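# Tuck chair under desk and park cart in bay

## Task

Roll the office chair fully beneath the desk so it finishes upright with every wheel on the floor, and drive the utility cart into the yellow-taped bay so that none of its four wheels touch or cross the tape. The desk should stay roughly in its original spot, with its load still on top and nothing overhanging its edges. The robot must not topple or be left leaning, and at the end it must release everything and back away.

## Robot and tools

The robot is TidyBot++: a mobile base 0.54 m long, 0.50 m wide and 0.38 m tall on four powered casters. On top is a single seven-joint arm ending in a two-finger gripper. The shoulder sits 0.12 m ahead of the base centre at 0.68 m height. Segments: upper arm 0.42 m, forearm 0.31 m, hand 0.31 m to the hand point. At the start the arm is folded with the hand facing down. Cameras: base_camera (fixed on the base, looking forward) and wrist_camera (looks along the hand).

Frames. Base frame: origin on the floor below the base centre, x forward, y left, z up, in metres. Odometry frame: where the base frame was when the scene began; base_odometry reports x, y and heading (rad, left positive, range -3.142 to 3.142) there, counted from wheel rotation, so slip shows up as travel and drift builds over many moves. base_tilt gives forward and right lean in degrees. hand_pose is the midpoint between the finger pads, in the base frame; its z axis points out along the fingers and the fingers close along its y axis.

Tool move. One action per call, made of any of base, joints, target, plus optional speeds; cameras and blocking are not part of the action.
- base: an object of relative offsets from where the base stood at the last reported state, along its axes at command start. translate_m: metres, forward positive, -2 to 2. strafe_m: metres, left positive, -2 to 2. rotate_rad: radians, counter-clockwise from above positive, -6.3 to 6.3. Translate and strafe together form one straight-line move.
- joints: absolute angle targets by name. joint_1_rad (any angle; positive is clockwise from above, the opposite sense to heading), joint_2_rad -2.249 to 2.249 (shoulder, 0 = upper arm vertical), joint_3_rad any, joint_4_rad -2.579 to 2.579 (elbow, 0 = straight), joint_5_rad any, joint_6_rad -2.099 to 2.099 (wrist), joint_7_rad any. Unlimited joints go the short way round; send steps under half a turn to go further. gripper_pos 0 (open, about 85 mm gap) to 1 (closed, squeezing 100-150 N per finger).
- target: one flat list of seven numbers, an absolute hand pose in the base frame: x, y, z in metres, then quaternion qw, qx, qy, qz. With target, joints may contain only gripper_pos. The controller picks the joint angles itself, may swing the elbow, curve and overshoot. Typical error is up to about 3 cm; correct by adding (wanted minus reported hand_pose) to your last target. To keep the hand still, resend hand_target, not hand_pose. Unreachable poses wander up to 10 s then report time_out.
- speeds: per-action caps. translate_m and strafe_m 0.05 to 0.5 m/s (give only one of them for a combined move), rotate_rad 0.1 to 1.57 rad/s.
- cameras: list of base_camera, wrist_camera or all; [] for none.
- blocking: true (default) returns when everything has stopped; false returns in about 0.5 s while motion continues. A later move overrides only the parts it names.
A move with no action just reports state and images. An unknown key makes a call invalid; an out-of-range value gets it refused, and a refusal or an uncommanded stop cancels the remaining move, wait and finished_scene calls in that reply.

Other tools: wait(seconds 0-10, cameras) lets time pass and reports; stop(cameras) brakes all running motions, which then read stopped and may keep pressing; zoom_image(camera, region [x0, y0, x1, y1] in pixels, at most 504x504) enlarges part of the latest image; read_manual(section) gives licence text only; finished_scene(scene) ends the current scene permanently.

Result lines. move reports done or the worst status. base_status, joint_status and hand_status give done, moving, off_target (rested away from target, maybe still pushing), stopped, contact_stop, time_out, not_followed (a check withheld the arm targets; pose unreachable or joint command not followed with a cause), torque_fault, or limit_stop_at_motor_heat. on_its_own lists uncommanded behaviour. motor_effort is a percentage of each motor's max, with the action's peak in brackets. Motor temperatures appear per joint; MOTOR HOT warns near 60 °C and an OVER-TEMPERATURE FAULT at 75 °C makes the arm sag for 30-60 s. ARM HIT means the arm struck the base or itself. A torque fault freezes the arm for 10 s. A blocked base can still read done while short of its goal, so check odometry and images.

Cautions. Approach anything, even what you intend to push, at low speed; contact at driving pace counts as a collision. Do not keep driving or turning while the arm is snagged above about 0.6 m, and avoid sideways pushes with a raised hand or wide sweeps of an outstretched arm: the robot can tip. If it leans, retract the arm or reverse. The arm does not avoid obstacles and keeps pressing into them. Avoid dropping things, releasing moving objects, slamming, strong shoves and excessive gripper loads. Loads make the arm sag. Objects may get brief random nudges. Finish with the gripper open and the robot backed away, leaving the chair, cart and desk settled.

Each tool is called after "Request:" as name(argument=value, ...), one argument or row to a line, values as JSON.

## Session

Request:
move(
  joints={"joint_2_rad":-0.5,"joint_6_rad":-2.0,"joint_4_rad":-1.7},
)

Scene clock: 2.50 s.
Motor temperatures (°C): [34 29 29 29 39 41 42]
move: done
base_odometry: x=+0.000 y=+0.000 heading=+0.000
base_tilt: forward=+0.1 right=+0.0
base_status: not commanded
joint_positions: joint_1_rad=+0.026 joint_2_rad=-0.485 joint_3_rad=+3.119 joint_4_rad=-1.710 joint_5_rad=+0.036 joint_6_rad=-1.931 joint_7_rad=+1.566 gripper_pos=+0.000
joint_status: all done
motor_effort: joint_1_rad=+0(1) joint_2_rad=+2(4) joint_3_rad=+0(0) joint_4_rad=+15(16) joint_5_rad=+1(2) joint_6_rad=+0(1) joint_7_rad=+0(0)
hand_pose: x=+0.2139 y=-0.0078 z=+0.8495 quat_wxyz=(+0.022, +1.000, -0.012, -0.007) (m; base frame)
hand_target: x=+0.1918 y=-0.0073 z=+0.8543 quat_wxyz=(+0.022, +0.999, -0.013, -0.029) (m; base frame)
hand_status: not commanded
pictures: base_camera, wrist_camera
camera_calibration:
wrist_camera: T_world_to_cam=[[-0.0131096, -0.999914, 0.000694051, 0.00612357], [-0.999835, 0.0131173, 0.0125879, 0.259874], [-0.012596, -0.000528913, -0.999921, 0.98608], [0, 0, 0, 1]] pos_world=[0.272332, 0.00323574, 0.982726]

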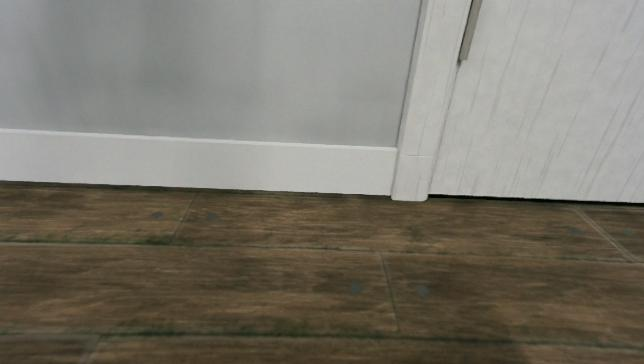

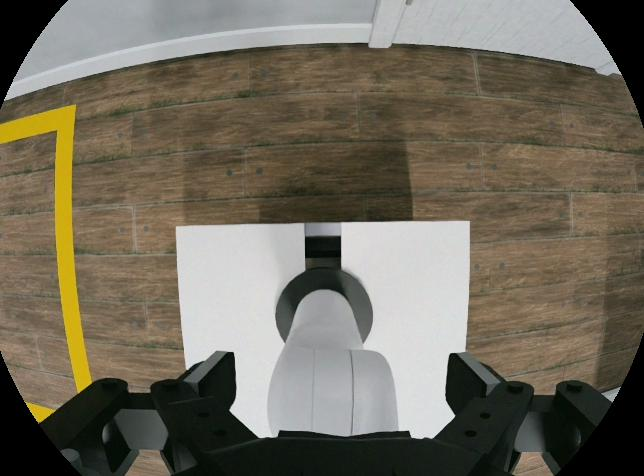

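Request:
move(
  joints={"joint_6_rad":-0.8,"joint_1_rad":-0.9},
  cameras=["wrist_camera"],
)

Request:
move(
  joints={"joint_1_rad":-2.2},
  cameras=["wrist_camera"],
)

Request:
move(
  joints={"joint_1_rad":-3.6},
  cameras=["wrist_camera"],
)

Request:
move(
  joints={"joint_1_rad":-5.0},
  cameras=["wrist_camera"],
)

Scene clock: 5.30 s.
Motor temperatures (°C): [34 29 29 29 39 41 42]
move: done
base_odometry: x=+0.000 y=+0.000 heading=+0.000
base_tilt: forward=+0.1 right=+0.0
base_status: not commanded
joint_positions: joint_1_rad=-0.871 joint_2_rad=-0.485 joint_3_rad=+3.119 joint_4_rad=-1.709 joint_5_rad=+0.036 joint_6_rad=-0.868 joint_7_rad=+1.566 gripper_pos=+0.000
joint_status: all done
motor_effort: joint_1_rad=+0(1) joint_2_rad=-3(3) joint_3_rad=+0(1) joint_4_rad=+19(19) joint_5_rad=+1(1) joint_6_rad=+7(7) joint_7_rad=+0(0)
hand_pose: x=+0.3537 y=+0.2849 z=+1.0062 quat_wxyz=(-0.197, +0.779, +0.376, +0.461) (m; base frame)
hand_target: x=+0.3478 y=+0.2960 z=+1.0354 quat_wxyz=(-0.221, +0.752, +0.378, +0.493) (m; base frame)
hand_status: not commanded
pictures: wrist_camera
camera_calibration:
wrist_camera: T_world_to_cam=[[0.795222, -0.605697, 0.0274448, -0.124625], [-0.282344, -0.409988, -0.86729, 1.14603], [0.536567, 0.681939, -0.497047, 0.250058], [0, 0, 0, 1]] pos_world=[0.288507, 0.223852, 1.12165]

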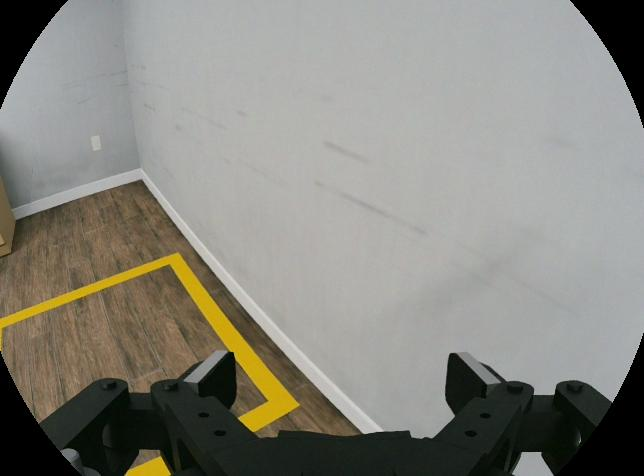

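Scene clock: 7.87 s.
Motor temperatures (°C): [34 29 29 29 39 41 42]
move: done
base_odometry: x=+0.000 y=+0.000 heading=+0.000
base_tilt: forward=+0.1 right=+0.0
base_status: not commanded
joint_positions: joint_1_rad=-2.171 joint_2_rad=-0.485 joint_3_rad=+3.119 joint_4_rad=-1.708 joint_5_rad=+0.036 joint_6_rad=-0.865 joint_7_rad=+1.566 gripper_pos=+0.000
joint_status: all done
motor_effort: joint_1_rad=+0(2) joint_2_rad=-2(3) joint_3_rad=+0(1) joint_4_rad=+19(19) joint_5_rad=+1(1) joint_6_rad=+7(8) joint_7_rad=+0(0)
hand_pose: x=-0.0930 y=+0.3028 z=+1.0072 quat_wxyz=(-0.437, +0.392, +0.770, +0.249) (m; base frame)
hand_target: x=-0.1050 y=+0.2996 z=+1.0354 quat_wxyz=(-0.475, +0.370, +0.756, +0.259) (m; base frame)
hand_status: not commanded
pictures: wrist_camera
camera_calibration:
wrist_camera: T_world_to_cam=[[0.79641, 0.604128, 0.0275753, -0.124923], [0.317899, -0.379418, -0.868897, 1.07621], [-0.514463, 0.700764, -0.494224, 0.371715], [0, 0, 0, 1]] pos_world=[-0.0514025, 0.223319, 1.12227]

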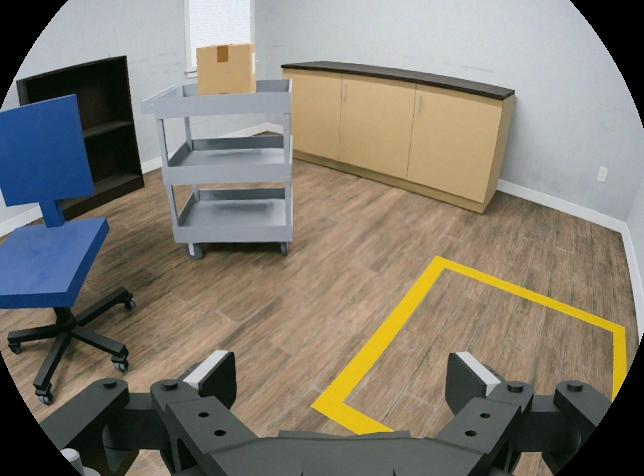

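Scene clock: 10.50 s.
Motor temperatures (°C): [34 29 29 29 39 41 42]
move: done
base_odometry: x=+0.000 y=+0.000 heading=+0.000
base_tilt: forward=+0.1 right=+0.1
base_status: not commanded
joint_positions: joint_1_rad=-3.571 joint_2_rad=-0.485 joint_3_rad=+3.119 joint_4_rad=-1.708 joint_5_rad=+0.036 joint_6_rad=-0.864 joint_7_rad=+1.566 gripper_pos=+0.000
joint_status: all done
motor_effort: joint_1_rad=+0(2) joint_2_rad=-2(3) joint_3_rad=+0(1) joint_4_rad=+19(19) joint_5_rad=+1(1) joint_6_rad=+7(7) joint_7_rad=+0(0)
hand_pose: x=-0.2155 y=-0.1575 z=+1.0073 quat_wxyz=(-0.495, -0.196, +0.841, -0.092) (m; base frame)
hand_target: x=-0.2143 y=-0.1698 z=+1.0354 quat_wxyz=(-0.530, -0.204, +0.816, -0.108) (m; base frame)
hand_status: not commanded
pictures: wrist_camera
camera_calibration:
wrist_camera: T_world_to_cam=[[-0.46, 0.88749, 0.0275967, 0.0245644], [0.42749, 0.248602, -0.869166, 1.06345], [-0.778237, -0.388019, -0.49375, 0.402541], [0, 0, 0, 1]] pos_world=[-0.130041, -0.129982, 1.12239]

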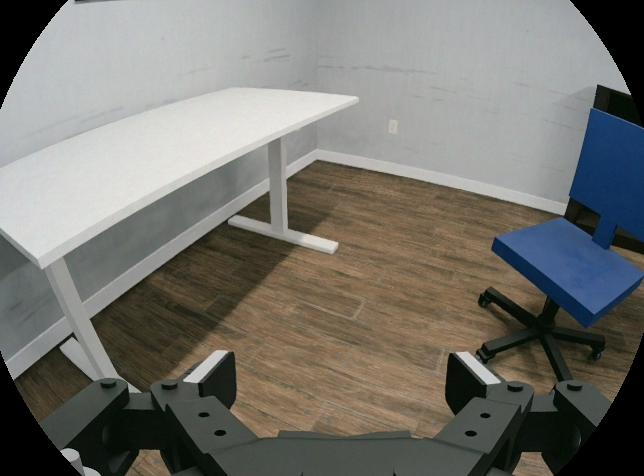

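Scene clock: 13.13 s.
Motor temperatures (°C): [34 29 29 29 39 41 42]
move: done
base_odometry: x=+0.000 y=+0.000 heading=+0.000
base_tilt: forward=+0.1 right=+0.1
base_status: not commanded
joint_positions: joint_1_rad=-4.971 joint_2_rad=-0.485 joint_3_rad=+3.119 joint_4_rad=-1.708 joint_5_rad=+0.036 joint_6_rad=-0.864 joint_7_rad=+1.566 gripper_pos=+0.000
joint_status: all done
motor_effort: joint_1_rad=+0(1) joint_2_rad=-3(3) joint_3_rad=+1(1) joint_4_rad=+19(20) joint_5_rad=+0(1) joint_6_rad=+7(8) joint_7_rad=+0(1)
hand_pose: x=+0.2174 y=-0.3564 z=+1.0074 quat_wxyz=(-0.319, -0.692, +0.517, -0.389) (m; base frame)
hand_target: x=+0.2297 y=-0.3573 z=+1.0354 quat_wxyz=(-0.336, -0.682, +0.493, -0.424) (m; base frame)
hand_status: not commanded
pictures: wrist_camera
camera_calibration:
wrist_camera: T_world_to_cam=[[-0.952763, -0.302457, 0.0276066, 0.0831914], [-0.172263, 0.463297, -0.869299, 1.13497], [0.250135, -0.832992, -0.493515, 0.279899], [0, 0, 0, 1]] pos_world=[0.204762, -0.267511, 1.12246]

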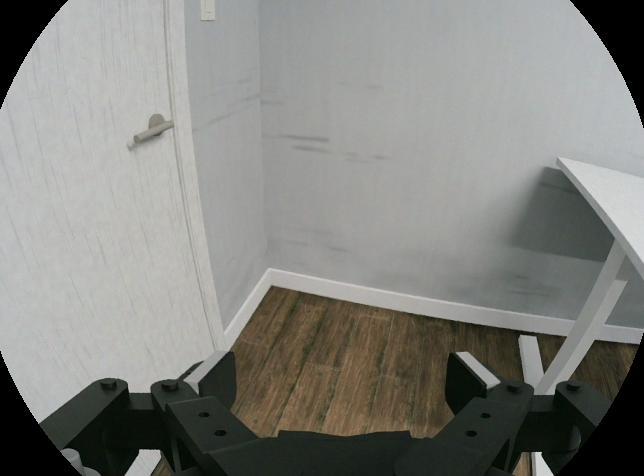

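Request:
move(
  base={"rotate_rad":2.36,"translate_m":-0.5,"strafe_m":0.6},
  joints={"joint_1_rad":-6.28},
)

Request:
move(
  joints={"joint_1_rad":-6.98},
)

Scene clock: 18.80 s.
Motor temperatures (°C): [34 29 29 29 39 41 42]
move: done
base_odometry: x=-0.500 y=+0.600 heading=+2.359
base_tilt: forward=+0.0 right=+0.1
base_status: done
joint_positions: joint_1_rad=-6.255 joint_2_rad=-0.492 joint_3_rad=+3.119 joint_4_rad=-1.708 joint_5_rad=+0.036 joint_6_rad=-0.860 joint_7_rad=+1.566 gripper_pos=+0.000
joint_status: all done
motor_effort: joint_1_rad=+0(2) joint_2_rad=-2(7) joint_3_rad=+0(2) joint_4_rad=+19(20) joint_5_rad=+1(2) joint_6_rad=+7(8) joint_7_rad=+0(1)
hand_pose: x=+0.4870 y=-0.0064 z=+1.0115 quat_wxyz=(-0.023, -0.861, +0.000, -0.508) (m; base frame)
hand_target: x=+0.4931 y=+0.0036 z=+1.0354 quat_wxyz=(-0.016, -0.841, -0.012, -0.540) (m; base frame)
hand_status: not commanded
pictures: base_camera, wrist_camera
camera_calibration:
wrist_camera: T_world_to_cam=[[0.0202902, -0.999397, 0.0281673, -0.0330813], [-0.482728, -0.0344644, -0.875092, 1.17668], [0.875535, 0.00415865, -0.483137, 0.196296], [0, 0, 0, 1]] pos_world=[0.396824, 0.00667588, 1.12547]

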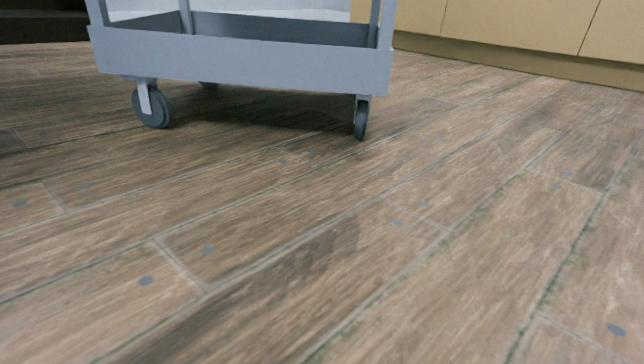

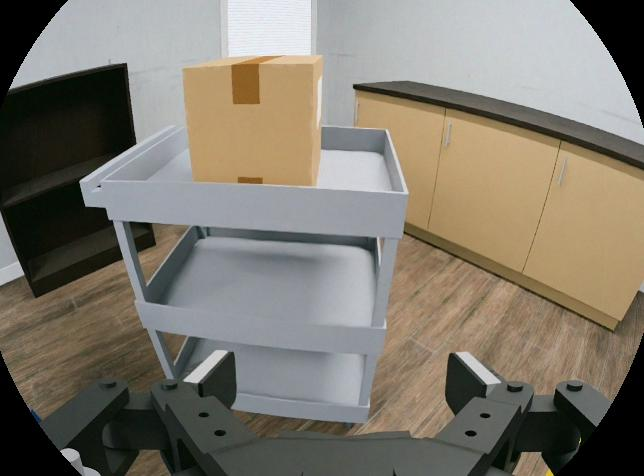

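Scene clock: 20.77 s.
Motor temperatures (°C): [34 29 29 29 39 41 42]
move: done
base_odometry: x=-0.500 y=+0.600 heading=+2.359
base_tilt: forward=+0.0 right=+0.1
base_status: not commanded
joint_positions: joint_1_rad=-6.951 joint_2_rad=-0.492 joint_3_rad=+3.119 joint_4_rad=-1.708 joint_5_rad=+0.036 joint_6_rad=-0.860 joint_7_rad=+1.566 gripper_pos=+0.000
joint_status: all done
motor_effort: joint_1_rad=+0(2) joint_2_rad=-2(3) joint_3_rad=+0(1) joint_4_rad=+19(19) joint_5_rad=+1(1) joint_6_rad=+7(8) joint_7_rad=+0(1)
hand_pose: x=+0.4055 y=+0.2311 z=+1.0115 quat_wxyz=(+0.152, -0.809, -0.294, -0.485) (m; base frame)
hand_target: x=+0.4028 y=+0.2437 z=+1.0354 quat_wxyz=(+0.170, -0.786, -0.299, -0.513) (m; base frame)
hand_status: not commanded
pictures: base_camera, wrist_camera
camera_calibration:
wrist_camera: T_world_to_cam=[[0.656559, -0.753749, 0.0281673, -0.108797], [-0.348257, -0.336053, -0.875092, 1.16068], [0.669065, 0.56474, -0.483137, 0.220866], [0, 0, 0, 1]] pos_world=[0.327872, 0.183312, 1.12547]

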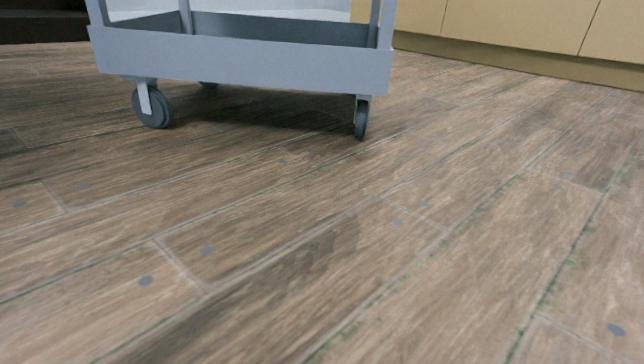

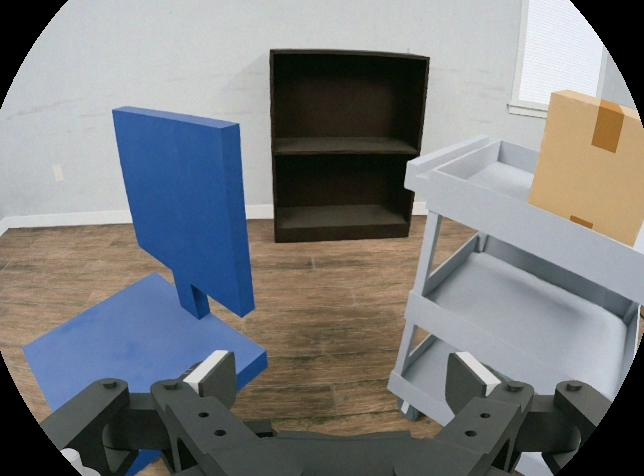

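Request:
move(
  base={"rotate_rad":0.783,"translate_m":-0.718,"strafe_m":0.724},
  joints={"joint_1_rad":-6.28,"joint_2_rad":-0.3,"joint_4_rad":-2.5,"joint_6_rad":-0.3},
)

Scene clock: 25.37 s.
Motor temperatures (°C): [34 29 29 29 39 41 42]
move: done
base_odometry: x=-0.501 y=-0.420 heading=-3.140
base_tilt: forward=+0.1 right=+0.0
base_status: done
joint_positions: joint_1_rad=-6.308 joint_2_rad=-0.319 joint_3_rad=+3.117 joint_4_rad=-2.478 joint_5_rad=+0.036 joint_6_rad=-0.366 joint_7_rad=+1.566 gripper_pos=+0.000
joint_status: all done
motor_effort: joint_1_rad=+0(2) joint_2_rad=-4(8) joint_3_rad=+1(3) joint_4_rad=+15(21) joint_5_rad=+1(2) joint_6_rad=+5(8) joint_7_rad=+0(0)
hand_pose: x=+0.4281 y=+0.0119 z=+0.6528 quat_wxyz=(-0.007, -0.952, -0.035, -0.303) (m; base frame)
hand_target: x=+0.4349 y=+0.0038 z=+0.6493 quat_wxyz=(-0.010, -0.949, -0.022, -0.315) (m; base frame)
hand_status: not commanded
pictures: base_camera, wrist_camera
camera_calibration:
wrist_camera: T_world_to_cam=[[0.0969002, -0.995281, 0.00514162, -0.0212881], [-0.81174, -0.0820179, -0.578231, 0.782571], [0.575924, 0.051857, -0.815857, 0.419452], [0, 0, 0, 1]] pos_world=[0.395735, 0.0212456, 0.794829]

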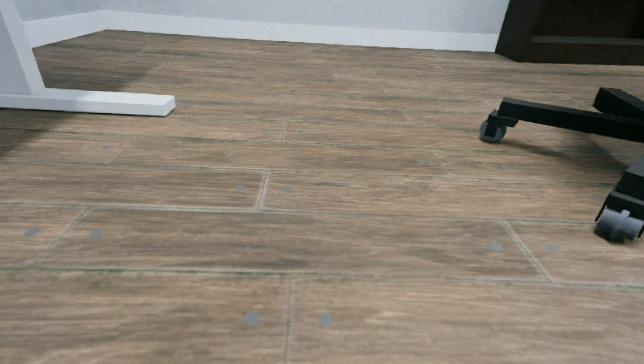

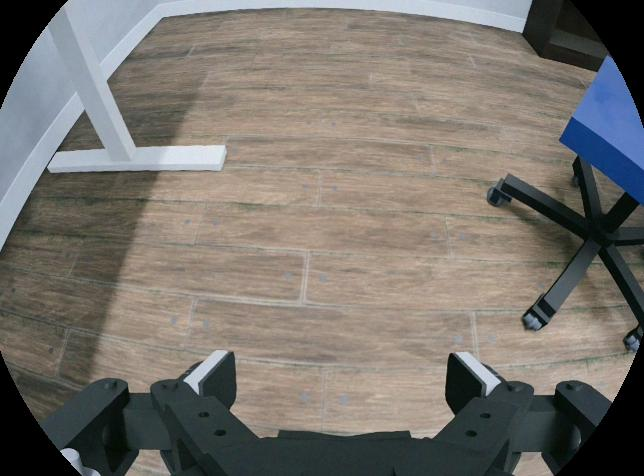

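Request:
move(
  base={"translate_m":1.8},
  cameras=[],
)

Request:
move(
  base={"strafe_m":-1.2,"rotate_rad":1.57},
  joints={"joint_2_rad":-0.5,"joint_6_rad":-0.8,"joint_4_rad":-1.7},
)

Scene clock: 31.97 s.
Motor temperatures (°C): [34 29 29 29 39 41 42]
move: done
base_odometry: x=-2.301 y=-0.422 heading=-3.140
base_tilt: forward=+0.1 right=+0.0
base_status: done
joint_positions: joint_1_rad=-6.308 joint_2_rad=-0.310 joint_3_rad=+3.117 joint_4_rad=-2.481 joint_5_rad=+0.036 joint_6_rad=-0.362 joint_7_rad=+1.566 gripper_pos=+0.000
joint_status: not commanded
motor_effort: joint_1_rad=+0(1) joint_2_rad=-4(6) joint_3_rad=+0(0) joint_4_rad=+15(17) joint_5_rad=+0(1) joint_6_rad=+5(5) joint_7_rad=+1(1)
hand_pose: x=+0.4277 y=+0.0119 z=+0.6496 quat_wxyz=(-0.007, -0.953, -0.036, -0.300) (m; base frame)
hand_target: x=+0.4349 y=+0.0038 z=+0.6493 quat_wxyz=(-0.010, -0.949, -0.022, -0.315) (m; base frame)
hand_status: not commanded
pictures: none
No camera images: "cameras" was empty.

Scene clock: 36.03 s.
Motor temperatures (°C): [34 29 29 29 39 41 42]
move: done
base_odometry: x=-2.303 y=+0.778 heading=-1.570
base_tilt: forward=+0.1 right=+0.1
base_status: done
joint_positions: joint_1_rad=-6.306 joint_2_rad=-0.497 joint_3_rad=+3.117 joint_4_rad=-1.706 joint_5_rad=+0.036 joint_6_rad=-0.734 joint_7_rad=+1.566 gripper_pos=+0.000
joint_status: all done
motor_effort: joint_1_rad=+0(1) joint_2_rad=-3(10) joint_3_rad=+0(2) joint_4_rad=+20(20) joint_5_rad=+1(1) joint_6_rad=+8(8) joint_7_rad=+0(0)
hand_pose: x=+0.5018 y=+0.0152 z=+1.0497 quat_wxyz=(-0.008, -0.825, -0.024, -0.564) (m; base frame)
hand_target: x=+0.4931 y=+0.0036 z=+1.0354 quat_wxyz=(-0.016, -0.841, -0.012, -0.540) (m; base frame)
hand_status: not commanded
pictures: base_camera, wrist_camera
camera_calibration:
wrist_camera: T_world_to_cam=[[0.0740727, -0.996658, 0.0344431, -0.0464609], [-0.3604, -0.0589571, -0.930933, 1.21556], [0.929852, 0.0565434, -0.363563, 0.0481476], [0, 0, 0, 1]] pos_world=[0.396759, 0.0226378, 1.15071]

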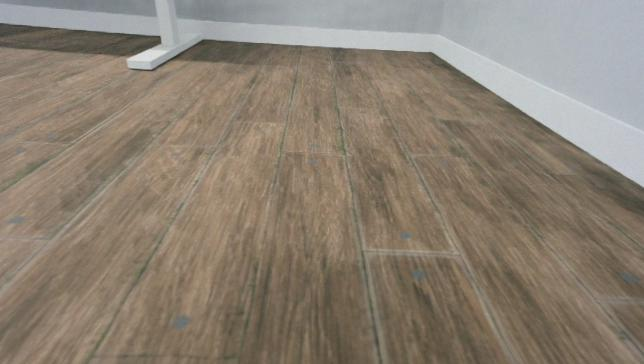

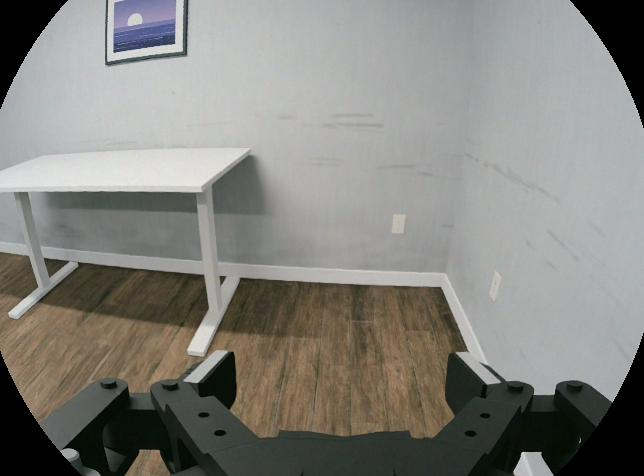

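Request:
move(
  joints={"joint_1_rad":-7.3,"joint_6_rad":-0.9},
  cameras=["wrist_camera"],
)

Scene clock: 38.57 s.
Motor temperatures (°C): [34 29 29 29 39 41 42]
move: done
base_odometry: x=-2.303 y=+0.778 heading=-1.570
base_tilt: forward=+0.1 right=+0.1
base_status: not commanded
joint_positions: joint_1_rad=-7.271 joint_2_rad=-0.497 joint_3_rad=+3.117 joint_4_rad=-1.706 joint_5_rad=+0.036 joint_6_rad=-0.831 joint_7_rad=+1.566 gripper_pos=+0.000
joint_status: all done
motor_effort: joint_1_rad=+0(2) joint_2_rad=-2(3) joint_3_rad=+0(1) joint_4_rad=+19(20) joint_5_rad=+1(1) joint_6_rad=+7(8) joint_7_rad=+0(1)
hand_pose: x=+0.3188 y=+0.3124 z=+1.0222 quat_wxyz=(+0.235, -0.743, -0.416, -0.468) (m; base frame)
hand_target: x=+0.3053 y=+0.3078 z=+1.0078 quat_wxyz=(+0.228, -0.752, -0.433, -0.443) (m; base frame)
hand_status: not commanded
pictures: wrist_camera
camera_calibration:
wrist_camera: T_world_to_cam=[[0.861087, -0.507548, 0.0304095, -0.135305], [-0.206116, -0.403111, -0.891638, 1.15972], [0.464808, 0.76151, -0.451727, 0.209688], [0, 0, 0, 1]] pos_world=[0.258081, 0.239142, 1.13289]

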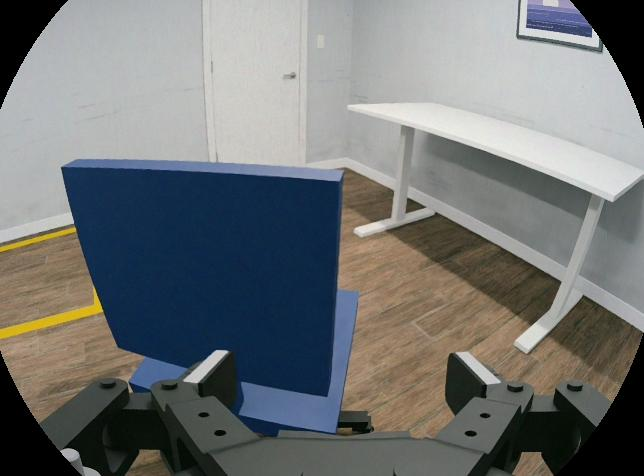

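Request:
move(
  joints={"joint_1_rad":-6.28,"joint_2_rad":-0.3,"joint_4_rad":-2.5,"joint_6_rad":0.3},
  cameras=[],
)

Request:
move(
  base={"translate_m":1.19,"strafe_m":0.04,"rotate_rad":2.485},
  cameras=[],
)

Request:
move(
  joints={"joint_1_rad":-6.28,"joint_2_rad":0.2,"joint_4_rad":-2.25,"joint_6_rad":0.88},
)

Scene clock: 42.07 s.
Motor temperatures (°C): [34 29 29 29 39 41 42]
move: done
base_odometry: x=-2.303 y=+0.778 heading=-1.570
base_tilt: forward=+0.0 right=+0.0
base_status: not commanded
joint_positions: joint_1_rad=-6.309 joint_2_rad=-0.319 joint_3_rad=+3.117 joint_4_rad=-2.476 joint_5_rad=+0.036 joint_6_rad=+0.232 joint_7_rad=+1.566 gripper_pos=+0.000
joint_status: all done
motor_effort: joint_1_rad=+0(2) joint_2_rad=-6(8) joint_3_rad=+0(1) joint_4_rad=+17(21) joint_5_rad=+0(1) joint_6_rad=+8(8) joint_7_rad=+0(0)
hand_pose: x=+0.5399 y=+0.0254 z=+0.7995 quat_wxyz=(+0.006, -0.820, -0.037, -0.572) (m; base frame)
hand_target: x=+0.5429 y=+0.0133 z=+0.7979 quat_wxyz=(-0.002, -0.813, -0.024, -0.582) (m; base frame)
hand_status: not commanded
pictures: none
No camera images: "cameras" was empty.

Scene clock: 46.43 s.
Motor temperatures (°C): [34 29 29 29 39 41 42]
move: done
base_odometry: x=-2.262 y=-0.412 heading=+0.915
base_tilt: forward=+0.0 right=+0.1
base_status: done
joint_positions: joint_1_rad=-6.301 joint_2_rad=-0.309 joint_3_rad=+3.116 joint_4_rad=-2.482 joint_5_rad=+0.036 joint_6_rad=+0.238 joint_7_rad=+1.566 gripper_pos=+0.000
joint_status: not commanded
motor_effort: joint_1_rad=+0(3) joint_2_rad=-7(12) joint_3_rad=+0(2) joint_4_rad=+17(18) joint_5_rad=+0(1) joint_6_rad=+8(8) joint_7_rad=+0(0)
hand_pose: x=+0.5401 y=+0.0225 z=+0.7934 quat_wxyz=(+0.004, -0.823, -0.034, -0.567) (m; base frame)
hand_target: x=+0.5429 y=+0.0133 z=+0.7979 quat_wxyz=(-0.002, -0.813, -0.024, -0.582) (m; base frame)
hand_status: not commanded
pictures: none
No camera images: "cameras" was empty.

Scene clock: 48.47 s.
Motor temperatures (°C): [34 29 29 29 39 41 42]
move: done
base_odometry: x=-2.262 y=-0.412 heading=+0.915
base_tilt: forward=+0.0 right=+0.1
base_status: not commanded
joint_positions: joint_1_rad=-6.301 joint_2_rad=+0.186 joint_3_rad=+3.116 joint_4_rad=-2.261 joint_5_rad=+0.036 joint_6_rad=+0.813 joint_7_rad=+1.566 gripper_pos=+0.000
joint_status: all done
motor_effort: joint_1_rad=+0(2) joint_2_rad=-21(23) joint_3_rad=-1(1) joint_4_rad=+14(19) joint_5_rad=+0(1) joint_6_rad=+8(9) joint_7_rad=+0(0)
hand_pose: x=+0.7074 y=+0.0338 z=+0.8343 quat_wxyz=(+0.019, -0.728, -0.030, -0.684) (m; base frame)
hand_target: x=+0.7137 y=+0.0206 z=+0.8523 quat_wxyz=(+0.012, -0.707, -0.021, -0.707) (m; base frame)
hand_status: not commanded
pictures: base_camera, wrist_camera
camera_calibration:
wrist_camera: T_world_to_cam=[[0.113342, -0.993334, 0.021011, -0.0524334], [-0.0598459, -0.0279344, -0.997817, 0.932446], [0.991752, 0.111837, -0.0626131, -0.519104], [0, 0, 0, 1]] pos_world=[0.576568, 0.0320184, 0.899009]

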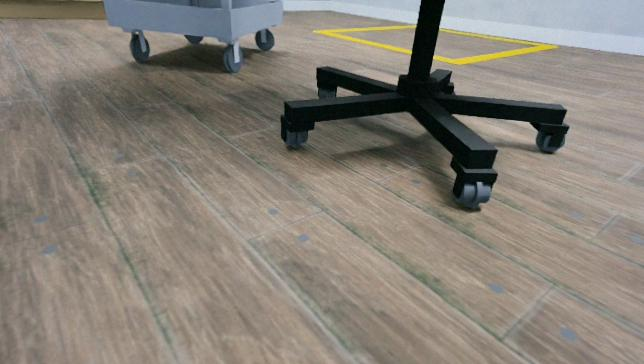

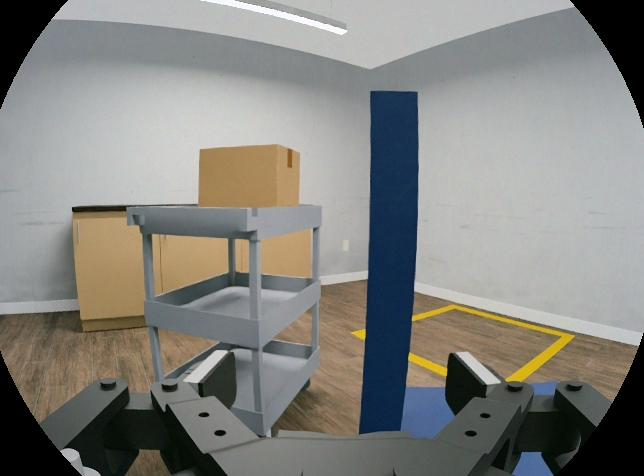

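Request:
move(
  base={"translate_m":0.15,"strafe_m":-0.037},
  joints={"joint_1_rad":-6.22},
  cameras=["wrist_camera"],
)

Scene clock: 50.03 s.
Motor temperatures (°C): [34 29 29 29 39 41 42]
move: done
base_odometry: x=-2.141 y=-0.316 heading=+0.915
base_tilt: forward=+0.1 right=+0.1
base_status: done
joint_positions: joint_1_rad=-6.244 joint_2_rad=+0.197 joint_3_rad=+3.117 joint_4_rad=-2.252 joint_5_rad=+0.036 joint_6_rad=+0.817 joint_7_rad=+1.566 gripper_pos=+0.000
joint_status: all done
motor_effort: joint_1_rad=+0(3) joint_2_rad=-22(24) joint_3_rad=-1(1) joint_4_rad=+14(16) joint_5_rad=+0(1) joint_6_rad=+8(9) joint_7_rad=+0(0)
hand_pose: x=+0.7125 y=-0.0003 z=+0.8334 quat_wxyz=(-0.001, -0.729, -0.009, -0.685) (m; base frame)
hand_target: x=+0.7139 y=-0.0151 z=+0.8523 quat_wxyz=(-0.009, -0.707, +0.000, -0.707) (m; base frame)
hand_status: not commanded
pictures: wrist_camera
camera_calibration:
wrist_camera: T_world_to_cam=[[0.0558952, -0.998218, 0.0208951, -0.0457854], [-0.0598384, -0.0242394, -0.997914, 0.930946], [0.996642, 0.0545282, -0.0610866, -0.52515], [0, 0, 0, 1]] pos_world=[0.581652, 0.00549722, 0.897881]

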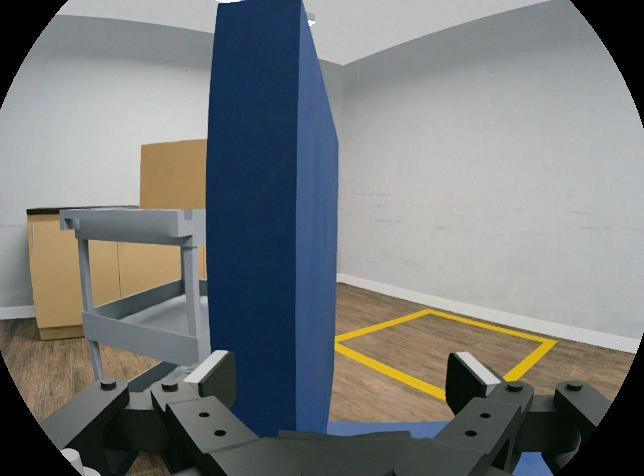

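Request:
move(
  base={"strafe_m":0.1},
  joints={"joint_1_rad":-6.12},
  cameras=["wrist_camera"],
)

Scene clock: 51.43 s.
Motor temperatures (°C): [34 29 29 29 39 41 42]
move: done
base_odometry: x=-2.220 y=-0.254 heading=+0.915
base_tilt: forward=+0.1 right=+0.1
base_status: done
joint_positions: joint_1_rad=-6.143 joint_2_rad=+0.197 joint_3_rad=+3.117 joint_4_rad=-2.252 joint_5_rad=+0.036 joint_6_rad=+0.817 joint_7_rad=+1.566 gripper_pos=+0.000
joint_status: all done
motor_effort: joint_1_rad=-1(3) joint_2_rad=-22(23) joint_3_rad=-1(2) joint_4_rad=+14(15) joint_5_rad=+1(1) joint_6_rad=+8(9) joint_7_rad=+0(0)
hand_pose: x=+0.7094 y=-0.0600 z=+0.8336 quat_wxyz=(-0.035, -0.728, +0.028, -0.684) (m; base frame)
hand_target: x=+0.7094 y=-0.0744 z=+0.8523 quat_wxyz=(-0.045, -0.706, +0.035, -0.706) (m; base frame)
hand_status: not commanded
pictures: wrist_camera
camera_calibration:
wrist_camera: T_world_to_cam=[[-0.0449102, -0.998774, 0.0208217, -0.0337426], [-0.0614167, -0.0180429, -0.997949, 0.93101], [0.997101, -0.0460969, -0.0605311, -0.52568], [0, 0, 0, 1]] pos_world=[0.57982, -0.0411354, 0.897983]

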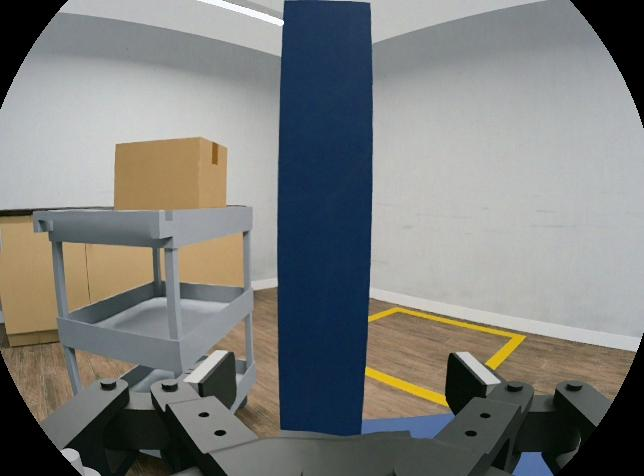

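Request:
move(
  base={"translate_m":0.12},
  speeds={"translate_m":0.08},
  cameras=["wrist_camera"],
)

Request:
move(
  joints={"gripper_pos":0.8},
)

Scene clock: 53.53 s.
Motor temperatures (°C): [34 29 29 29 39 41 42]
move: done
base_odometry: x=-2.147 y=-0.159 heading=+0.915
base_tilt: forward=+0.1 right=+0.0
base_status: done
joint_positions: joint_1_rad=-6.143 joint_2_rad=+0.196 joint_3_rad=+3.100 joint_4_rad=-2.251 joint_5_rad=+0.040 joint_6_rad=+0.819 joint_7_rad=+1.566 gripper_pos=+0.000
joint_status: not commanded
motor_effort: joint_1_rad=+4(8) joint_2_rad=-21(24) joint_3_rad=+3(7) joint_4_rad=+16(21) joint_5_rad=-2(4) joint_6_rad=+8(9) joint_7_rad=+0(0)
hand_pose: x=+0.7102 y=-0.0498 z=+0.8351 quat_wxyz=(-0.028, -0.727, +0.021, -0.686) (m; base frame)
hand_target: x=+0.7094 y=-0.0744 z=+0.8523 quat_wxyz=(-0.045, -0.706, +0.035, -0.706) (m; base frame)
hand_status: not commanded
pictures: wrist_camera
camera_calibration:
wrist_camera: T_world_to_cam=[[-0.0253858, -0.999472, 0.0202727, -0.0369929], [-0.0575438, -0.0187847, -0.998166, 0.930149], [0.99802, -0.0265058, -0.0570366, -0.528522], [0, 0, 0, 1]] pos_world=[0.580061, -0.0335097, 0.899048]

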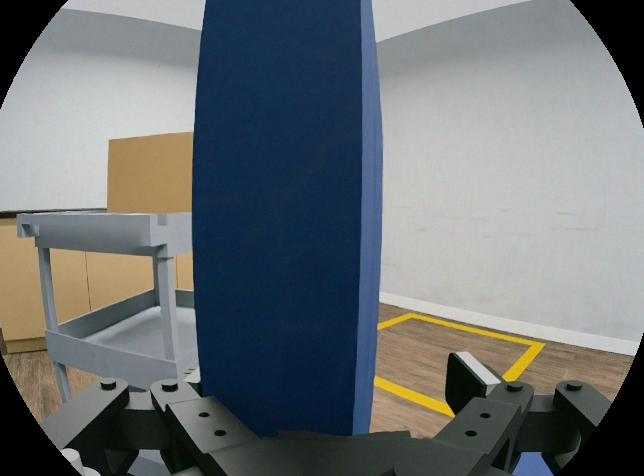

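Scene clock: 54.77 s.
Motor temperatures (°C): [34 29 29 29 39 41 42]
move: off_target
base_odometry: x=-2.147 y=-0.159 heading=+0.915
base_tilt: forward=+0.1 right=+0.0
base_status: not commanded
joint_positions: joint_1_rad=-6.129 joint_2_rad=+0.203 joint_3_rad=+3.111 joint_4_rad=-2.244 joint_5_rad=+0.030 joint_6_rad=+0.822 joint_7_rad=+1.564 gripper_pos=+0.571
joint_status: gripper_pos off_target (ended at +0.571, target +0.800)
motor_effort: joint_1_rad=+2(10) joint_2_rad=-23(27) joint_3_rad=+2(9) joint_4_rad=+15(23) joint_5_rad=-1(6) joint_6_rad=+9(10) joint_7_rad=+2(5)
hand_pose: x=+0.7117 y=-0.0670 z=+0.8355 quat_wxyz=(-0.037, -0.725, +0.035, -0.687) (m; base frame)
hand_target: x=+0.7094 y=-0.0744 z=+0.8523 quat_wxyz=(-0.045, -0.706, +0.035, -0.706) (m; base frame)
hand_status: not commanded
pictures: base_camera, wrist_camera
camera_calibration:
wrist_camera: T_world_to_cam=[[-0.0581874, -0.99821, 0.0138182, -0.0252828], [-0.0545298, -0.010643, -0.998455, 0.928928], [0.996815, -0.058851, -0.0538129, -0.534385], [0, 0, 0, 1]] pos_world=[0.581867, -0.0468001, 0.899086]

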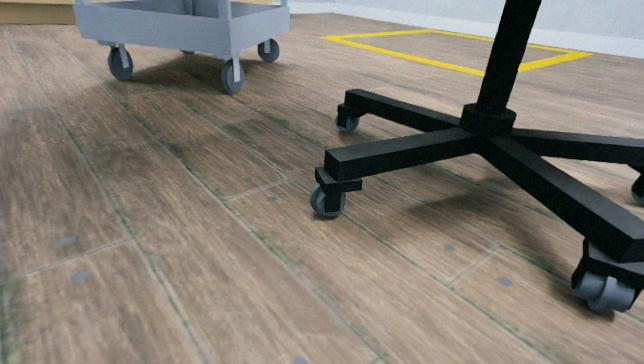

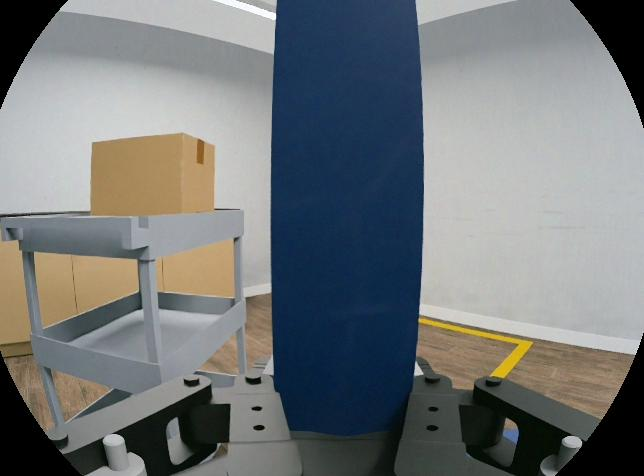

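Request:
move(
  base={"rotate_rad":-0.815},
  speeds={"rotate_rad":0.2},
)

Scene clock: 59.97 s.
Motor temperatures (°C): [34 29 29 30 39 41 42]
move: done
base_odometry: x=-2.147 y=-0.159 heading=+0.103
base_tilt: forward=+0.1 right=+0.1
base_status: done
joint_positions: joint_1_rad=-6.160 joint_2_rad=+0.202 joint_3_rad=+3.092 joint_4_rad=-2.247 joint_5_rad=+0.060 joint_6_rad=+0.823 joint_7_rad=+1.564 gripper_pos=+0.571
joint_status: not commanded
motor_effort: joint_1_rad=+3(19) joint_2_rad=-24(26) joint_3_rad=+3(17) joint_4_rad=+13(18) joint_5_rad=+2(11) joint_6_rad=+7(10) joint_7_rad=+7(10)
hand_pose: x=+0.7134 y=-0.0312 z=+0.8356 quat_wxyz=(-0.018, -0.726, +0.003, -0.687) (m; base frame)
hand_target: x=+0.7094 y=-0.0744 z=+0.8523 quat_wxyz=(-0.045, -0.706, +0.035, -0.706) (m; base frame)
hand_status: not commanded
pictures: base_camera, wrist_camera
camera_calibration:
wrist_camera: T_world_to_cam=[[0.014331, -0.999474, 0.0291001, -0.054011], [-0.0536991, -0.0298304, -0.998111, 0.928002], [0.998454, 0.0127413, -0.0540983, -0.532758], [0, 0, 0, 1]] pos_world=[0.582542, -0.0195119, 0.898999]

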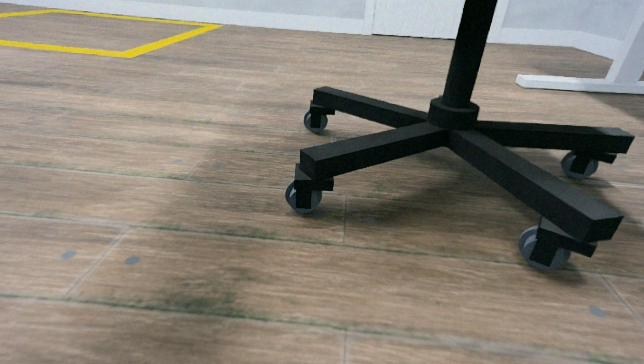

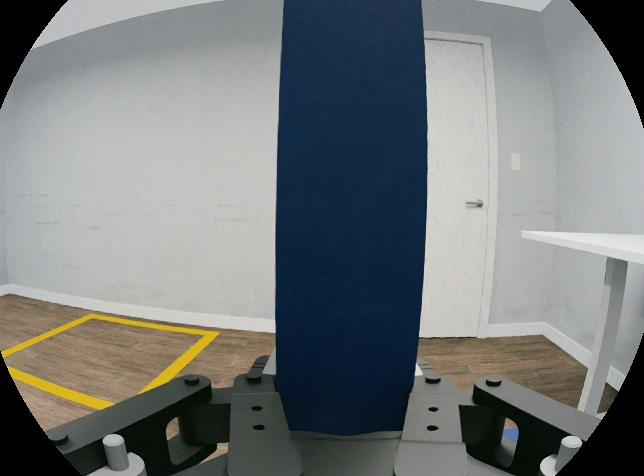

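Request:
move(
  base={"strafe_m":-0.4,"translate_m":-0.04},
  speeds={"strafe_m":0.15},
)

Scene clock: 63.97 s.
Motor temperatures (°C): [34 29 29 30 39 41 42]
move: done
base_odometry: x=-2.146 y=-0.561 heading=+0.102
base_tilt: forward=+0.1 right=+0.1
base_status: done
joint_positions: joint_1_rad=-6.171 joint_2_rad=+0.203 joint_3_rad=+3.082 joint_4_rad=-2.246 joint_5_rad=+0.063 joint_6_rad=+0.824 joint_7_rad=+1.564 gripper_pos=+0.571
joint_status: not commanded
motor_effort: joint_1_rad=+5(16) joint_2_rad=-25(26) joint_3_rad=+5(15) joint_4_rad=+14(19) joint_5_rad=+0(9) joint_6_rad=+9(10) joint_7_rad=+7(8)
hand_pose: x=+0.7143 y=-0.0183 z=+0.8357 quat_wxyz=(-0.010, -0.726, -0.005, -0.688) (m; base frame)
hand_target: x=+0.7094 y=-0.0744 z=+0.8523 quat_wxyz=(-0.045, -0.706, +0.035, -0.706) (m; base frame)
hand_status: not commanded
pictures: base_camera, wrist_camera
camera_calibration:
wrist_camera: T_world_to_cam=[[0.0380127, -0.998842, 0.0294853, -0.0583473], [-0.0523054, -0.031455, -0.998136, 0.92757], [0.997907, 0.0363996, -0.0534406, -0.533458], [0, 0, 0, 1]] pos_world=[0.583077, -0.00968539, 0.899053]

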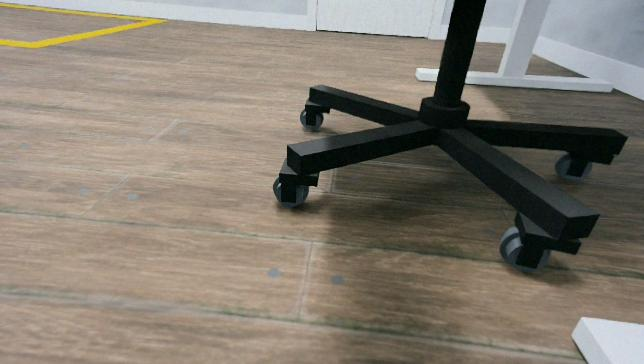

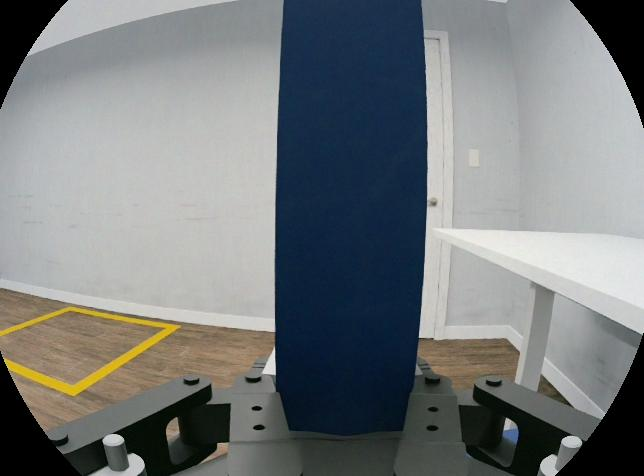

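Request:
move(
  base={"translate_m":0.12,"strafe_m":-0.01},
  speeds={"translate_m":0.12},
  cameras=[],
)

Request:
move(
  base={"strafe_m":-0.14,"translate_m":-0.014},
  speeds={"strafe_m":0.12},
)

Scene clock: 66.00 s.
Motor temperatures (°C): [34 29 29 30 39 41 42]
move: done
base_odometry: x=-2.025 y=-0.559 heading=+0.102
base_tilt: forward=+0.1 right=+0.0
base_status: done
joint_positions: joint_1_rad=-6.138 joint_2_rad=+0.196 joint_3_rad=+3.113 joint_4_rad=-2.254 joint_5_rad=+0.048 joint_6_rad=+0.825 joint_7_rad=+1.564 gripper_pos=+0.571
joint_status: not commanded
motor_effort: joint_1_rad=-1(7) joint_2_rad=-23(26) joint_3_rad=-1(7) joint_4_rad=+16(22) joint_5_rad=+3(5) joint_6_rad=+10(10) joint_7_rad=+4(7)
hand_pose: x=+0.7090 y=-0.0578 z=+0.8357 quat_wxyz=(-0.034, -0.726, +0.023, -0.687) (m; base frame)
hand_target: x=+0.7094 y=-0.0744 z=+0.8523 quat_wxyz=(-0.045, -0.706, +0.035, -0.706) (m; base frame)
hand_status: not commanded
pictures: none
No camera images: "cameras" was empty.

Scene clock: 67.83 s.
Motor temperatures (°C): [34 29 29 30 39 41 42]
move: done
base_odometry: x=-2.025 y=-0.700 heading=+0.102
base_tilt: forward=+0.1 right=+0.0
base_status: done
joint_positions: joint_1_rad=-6.174 joint_2_rad=+0.197 joint_3_rad=+3.071 joint_4_rad=-2.254 joint_5_rad=+0.063 joint_6_rad=+0.825 joint_7_rad=+1.564 gripper_pos=+0.572
joint_status: not commanded
motor_effort: joint_1_rad=+9(15) joint_2_rad=-25(25) joint_3_rad=+9(14) joint_4_rad=+14(20) joint_5_rad=-4(9) joint_6_rad=+9(10) joint_7_rad=+6(6)
hand_pose: x=+0.7113 y=-0.0098 z=+0.8356 quat_wxyz=(-0.004, -0.726, -0.009, -0.688) (m; base frame)
hand_target: x=+0.7094 y=-0.0744 z=+0.8523 quat_wxyz=(-0.045, -0.706, +0.035, -0.706) (m; base frame)
hand_status: not commanded
pictures: base_camera, wrist_camera
camera_calibration:
wrist_camera: T_world_to_cam=[[0.0521932, -0.998276, 0.0268588, -0.0576699], [-0.0525464, -0.0296035, -0.99818, 0.927804], [0.997254, 0.0506869, -0.0540009, -0.529697], [0, 0, 0, 1]] pos_world=[0.580005, -0.00325554, 0.89906]

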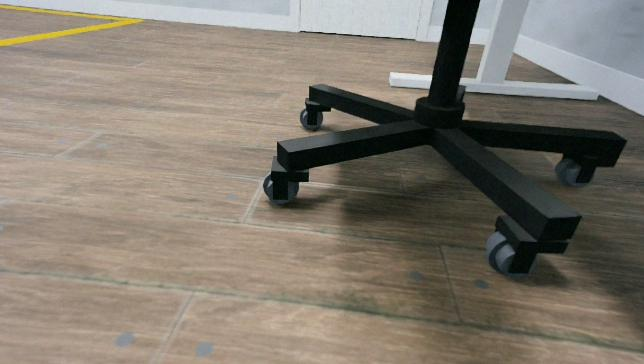

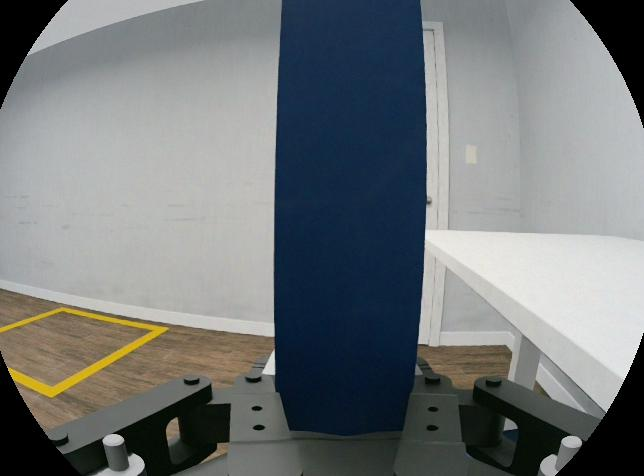

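Request:
move(
  joints={"gripper_pos":0.0},
  cameras=[],
)

Request:
move(
  base={"translate_m":-0.22},
  speeds={"translate_m":0.2},
  cameras=["wrist_camera"],
)

Request:
move(
  base={"strafe_m":1.1,"translate_m":0.1},
  joints={"gripper_pos":1},
  cameras=[],
)

Request:
move(
  base={"translate_m":1.0,"strafe_m":-0.1,"rotate_rad":-1.673},
  joints={"joint_1_rad":-6.25},
)

Scene clock: 69.30 s.
Motor temperatures (°C): [34 29 29 30 39 41 42]
move: done
base_odometry: x=-2.025 y=-0.700 heading=+0.102
base_tilt: forward=+0.0 right=+0.1
base_status: not commanded
joint_positions: joint_1_rad=-6.153 joint_2_rad=+0.197 joint_3_rad=+3.102 joint_4_rad=-2.254 joint_5_rad=+0.062 joint_6_rad=+0.826 joint_7_rad=+1.564 gripper_pos=+0.000
joint_status: all done
motor_effort: joint_1_rad=+1(9) joint_2_rad=-22(25) joint_3_rad=+1(9) joint_4_rad=+15(16) joint_5_rad=+0(4) joint_6_rad=+8(9) joint_7_rad=+0(6)
hand_pose: x=+0.7105 y=-0.0395 z=+0.8358 quat_wxyz=(-0.024, -0.726, +0.007, -0.688) (m; base frame)
hand_target: x=+0.7094 y=-0.0744 z=+0.8523 quat_wxyz=(-0.045, -0.706, +0.035, -0.706) (m; base frame)
hand_status: not commanded
pictures: none
No camera images: "cameras" was empty.

Scene clock: 71.13 s.
Motor temperatures (°C): [34 29 29 30 39 41 42]
move: done
base_odometry: x=-2.244 y=-0.722 heading=+0.102
base_tilt: forward=+0.0 right=+0.0
base_status: done
joint_positions: joint_1_rad=-6.148 joint_2_rad=+0.197 joint_3_rad=+3.105 joint_4_rad=-2.253 joint_5_rad=+0.062 joint_6_rad=+0.826 joint_7_rad=+1.564 gripper_pos=+0.000
joint_status: not commanded
motor_effort: joint_1_rad=+0(1) joint_2_rad=-21(24) joint_3_rad=-1(1) joint_4_rad=+15(15) joint_5_rad=+0(1) joint_6_rad=+8(9) joint_7_rad=+0(0)
hand_pose: x=+0.7104 y=-0.0442 z=+0.8361 quat_wxyz=(-0.027, -0.725, +0.010, -0.688) (m; base frame)
hand_target: x=+0.7094 y=-0.0744 z=+0.8523 quat_wxyz=(-0.045, -0.706, +0.035, -0.706) (m; base frame)
hand_status: not commanded
pictures: wrist_camera
camera_calibration:
wrist_camera: T_world_to_cam=[[-0.00764594, -0.999409, 0.0335251, -0.0550873], [-0.0531826, -0.0330722, -0.998037, 0.927425], [0.998556, -0.00941389, -0.0528983, -0.531545], [0, 0, 0, 1]] pos_world=[0.579679, -0.0293866, 0.899333]

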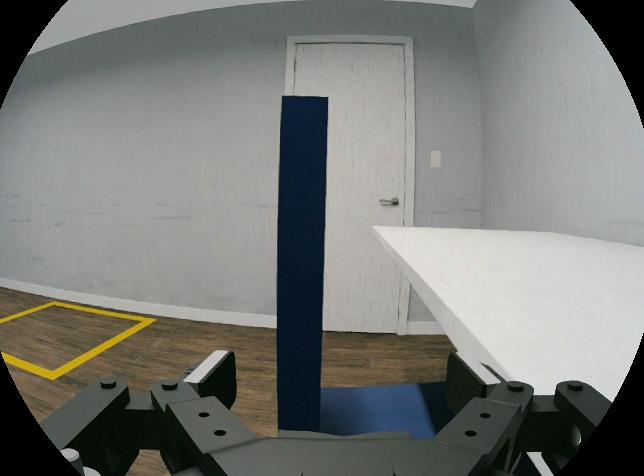

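Scene clock: 74.63 s.
Motor temperatures (°C): [34 29 29 30 39 41 42]
move: done
base_odometry: x=-2.256 y=+0.382 heading=+0.102
base_tilt: forward=+0.1 right=+0.0
base_status: done
joint_positions: joint_1_rad=-6.140 joint_2_rad=+0.197 joint_3_rad=+3.111 joint_4_rad=-2.253 joint_5_rad=+0.062 joint_6_rad=+0.826 joint_7_rad=+1.564 gripper_pos=+0.999
joint_status: all done
motor_effort: joint_1_rad=+0(2) joint_2_rad=-22(23) joint_3_rad=-1(2) joint_4_rad=+15(15) joint_5_rad=+0(1) joint_6_rad=+9(9) joint_7_rad=+0(0)
hand_pose: x=+0.7098 y=-0.0524 z=+0.8360 quat_wxyz=(-0.032, -0.725, +0.015, -0.687) (m; base frame)
hand_target: x=+0.7094 y=-0.0744 z=+0.8523 quat_wxyz=(-0.045, -0.706, +0.035, -0.706) (m; base frame)
hand_status: not commanded
pictures: none
No camera images: "cameras" was empty.

Scene clock: 78.40 s.
Motor temperatures (°C): [34 29 29 30 39 41 42]
move: done
base_odometry: x=-1.251 y=+0.385 heading=-1.571
base_tilt: forward=+0.1 right=+0.0
base_status: done
joint_positions: joint_1_rad=-6.242 joint_2_rad=+0.197 joint_3_rad=+3.116 joint_4_rad=-2.252 joint_5_rad=+0.062 joint_6_rad=+0.826 joint_7_rad=+1.564 gripper_pos=+0.999
joint_status: all done
motor_effort: joint_1_rad=+0(3) joint_2_rad=-22(24) joint_3_rad=+0(3) joint_4_rad=+15(16) joint_5_rad=+0(1) joint_6_rad=+8(9) joint_7_rad=+0(0)
hand_pose: x=+0.7124 y=+0.0048 z=+0.8364 quat_wxyz=(+0.001, -0.725, -0.021, -0.688) (m; base frame)
hand_target: x=+0.7140 y=+0.0027 z=+0.8523 quat_wxyz=(+0.001, -0.707, -0.011, -0.707) (m; base frame)
hand_status: not commanded
pictures: base_camera, wrist_camera
camera_calibration:
wrist_camera: T_world_to_cam=[[0.0743414, -0.996601, 0.0355013, -0.0661152], [-0.0496268, -0.0392529, -0.997996, 0.926909], [0.995997, 0.0724306, -0.0523762, -0.532076], [0, 0, 0, 1]] pos_world=[0.580861, 0.009032, 0.899531]

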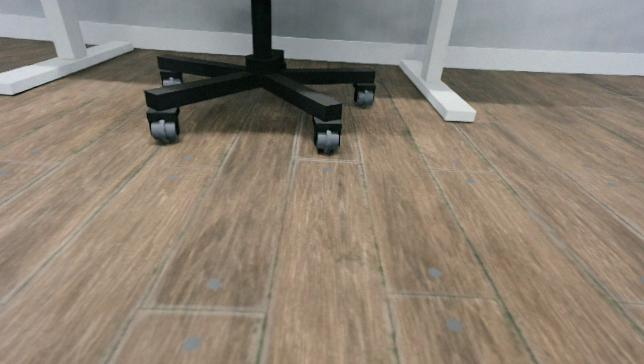

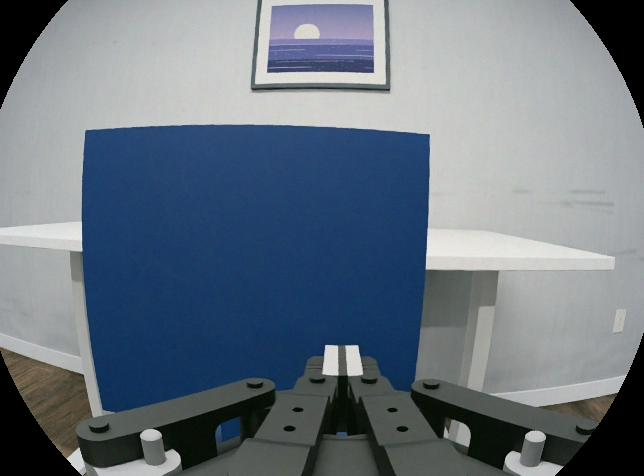

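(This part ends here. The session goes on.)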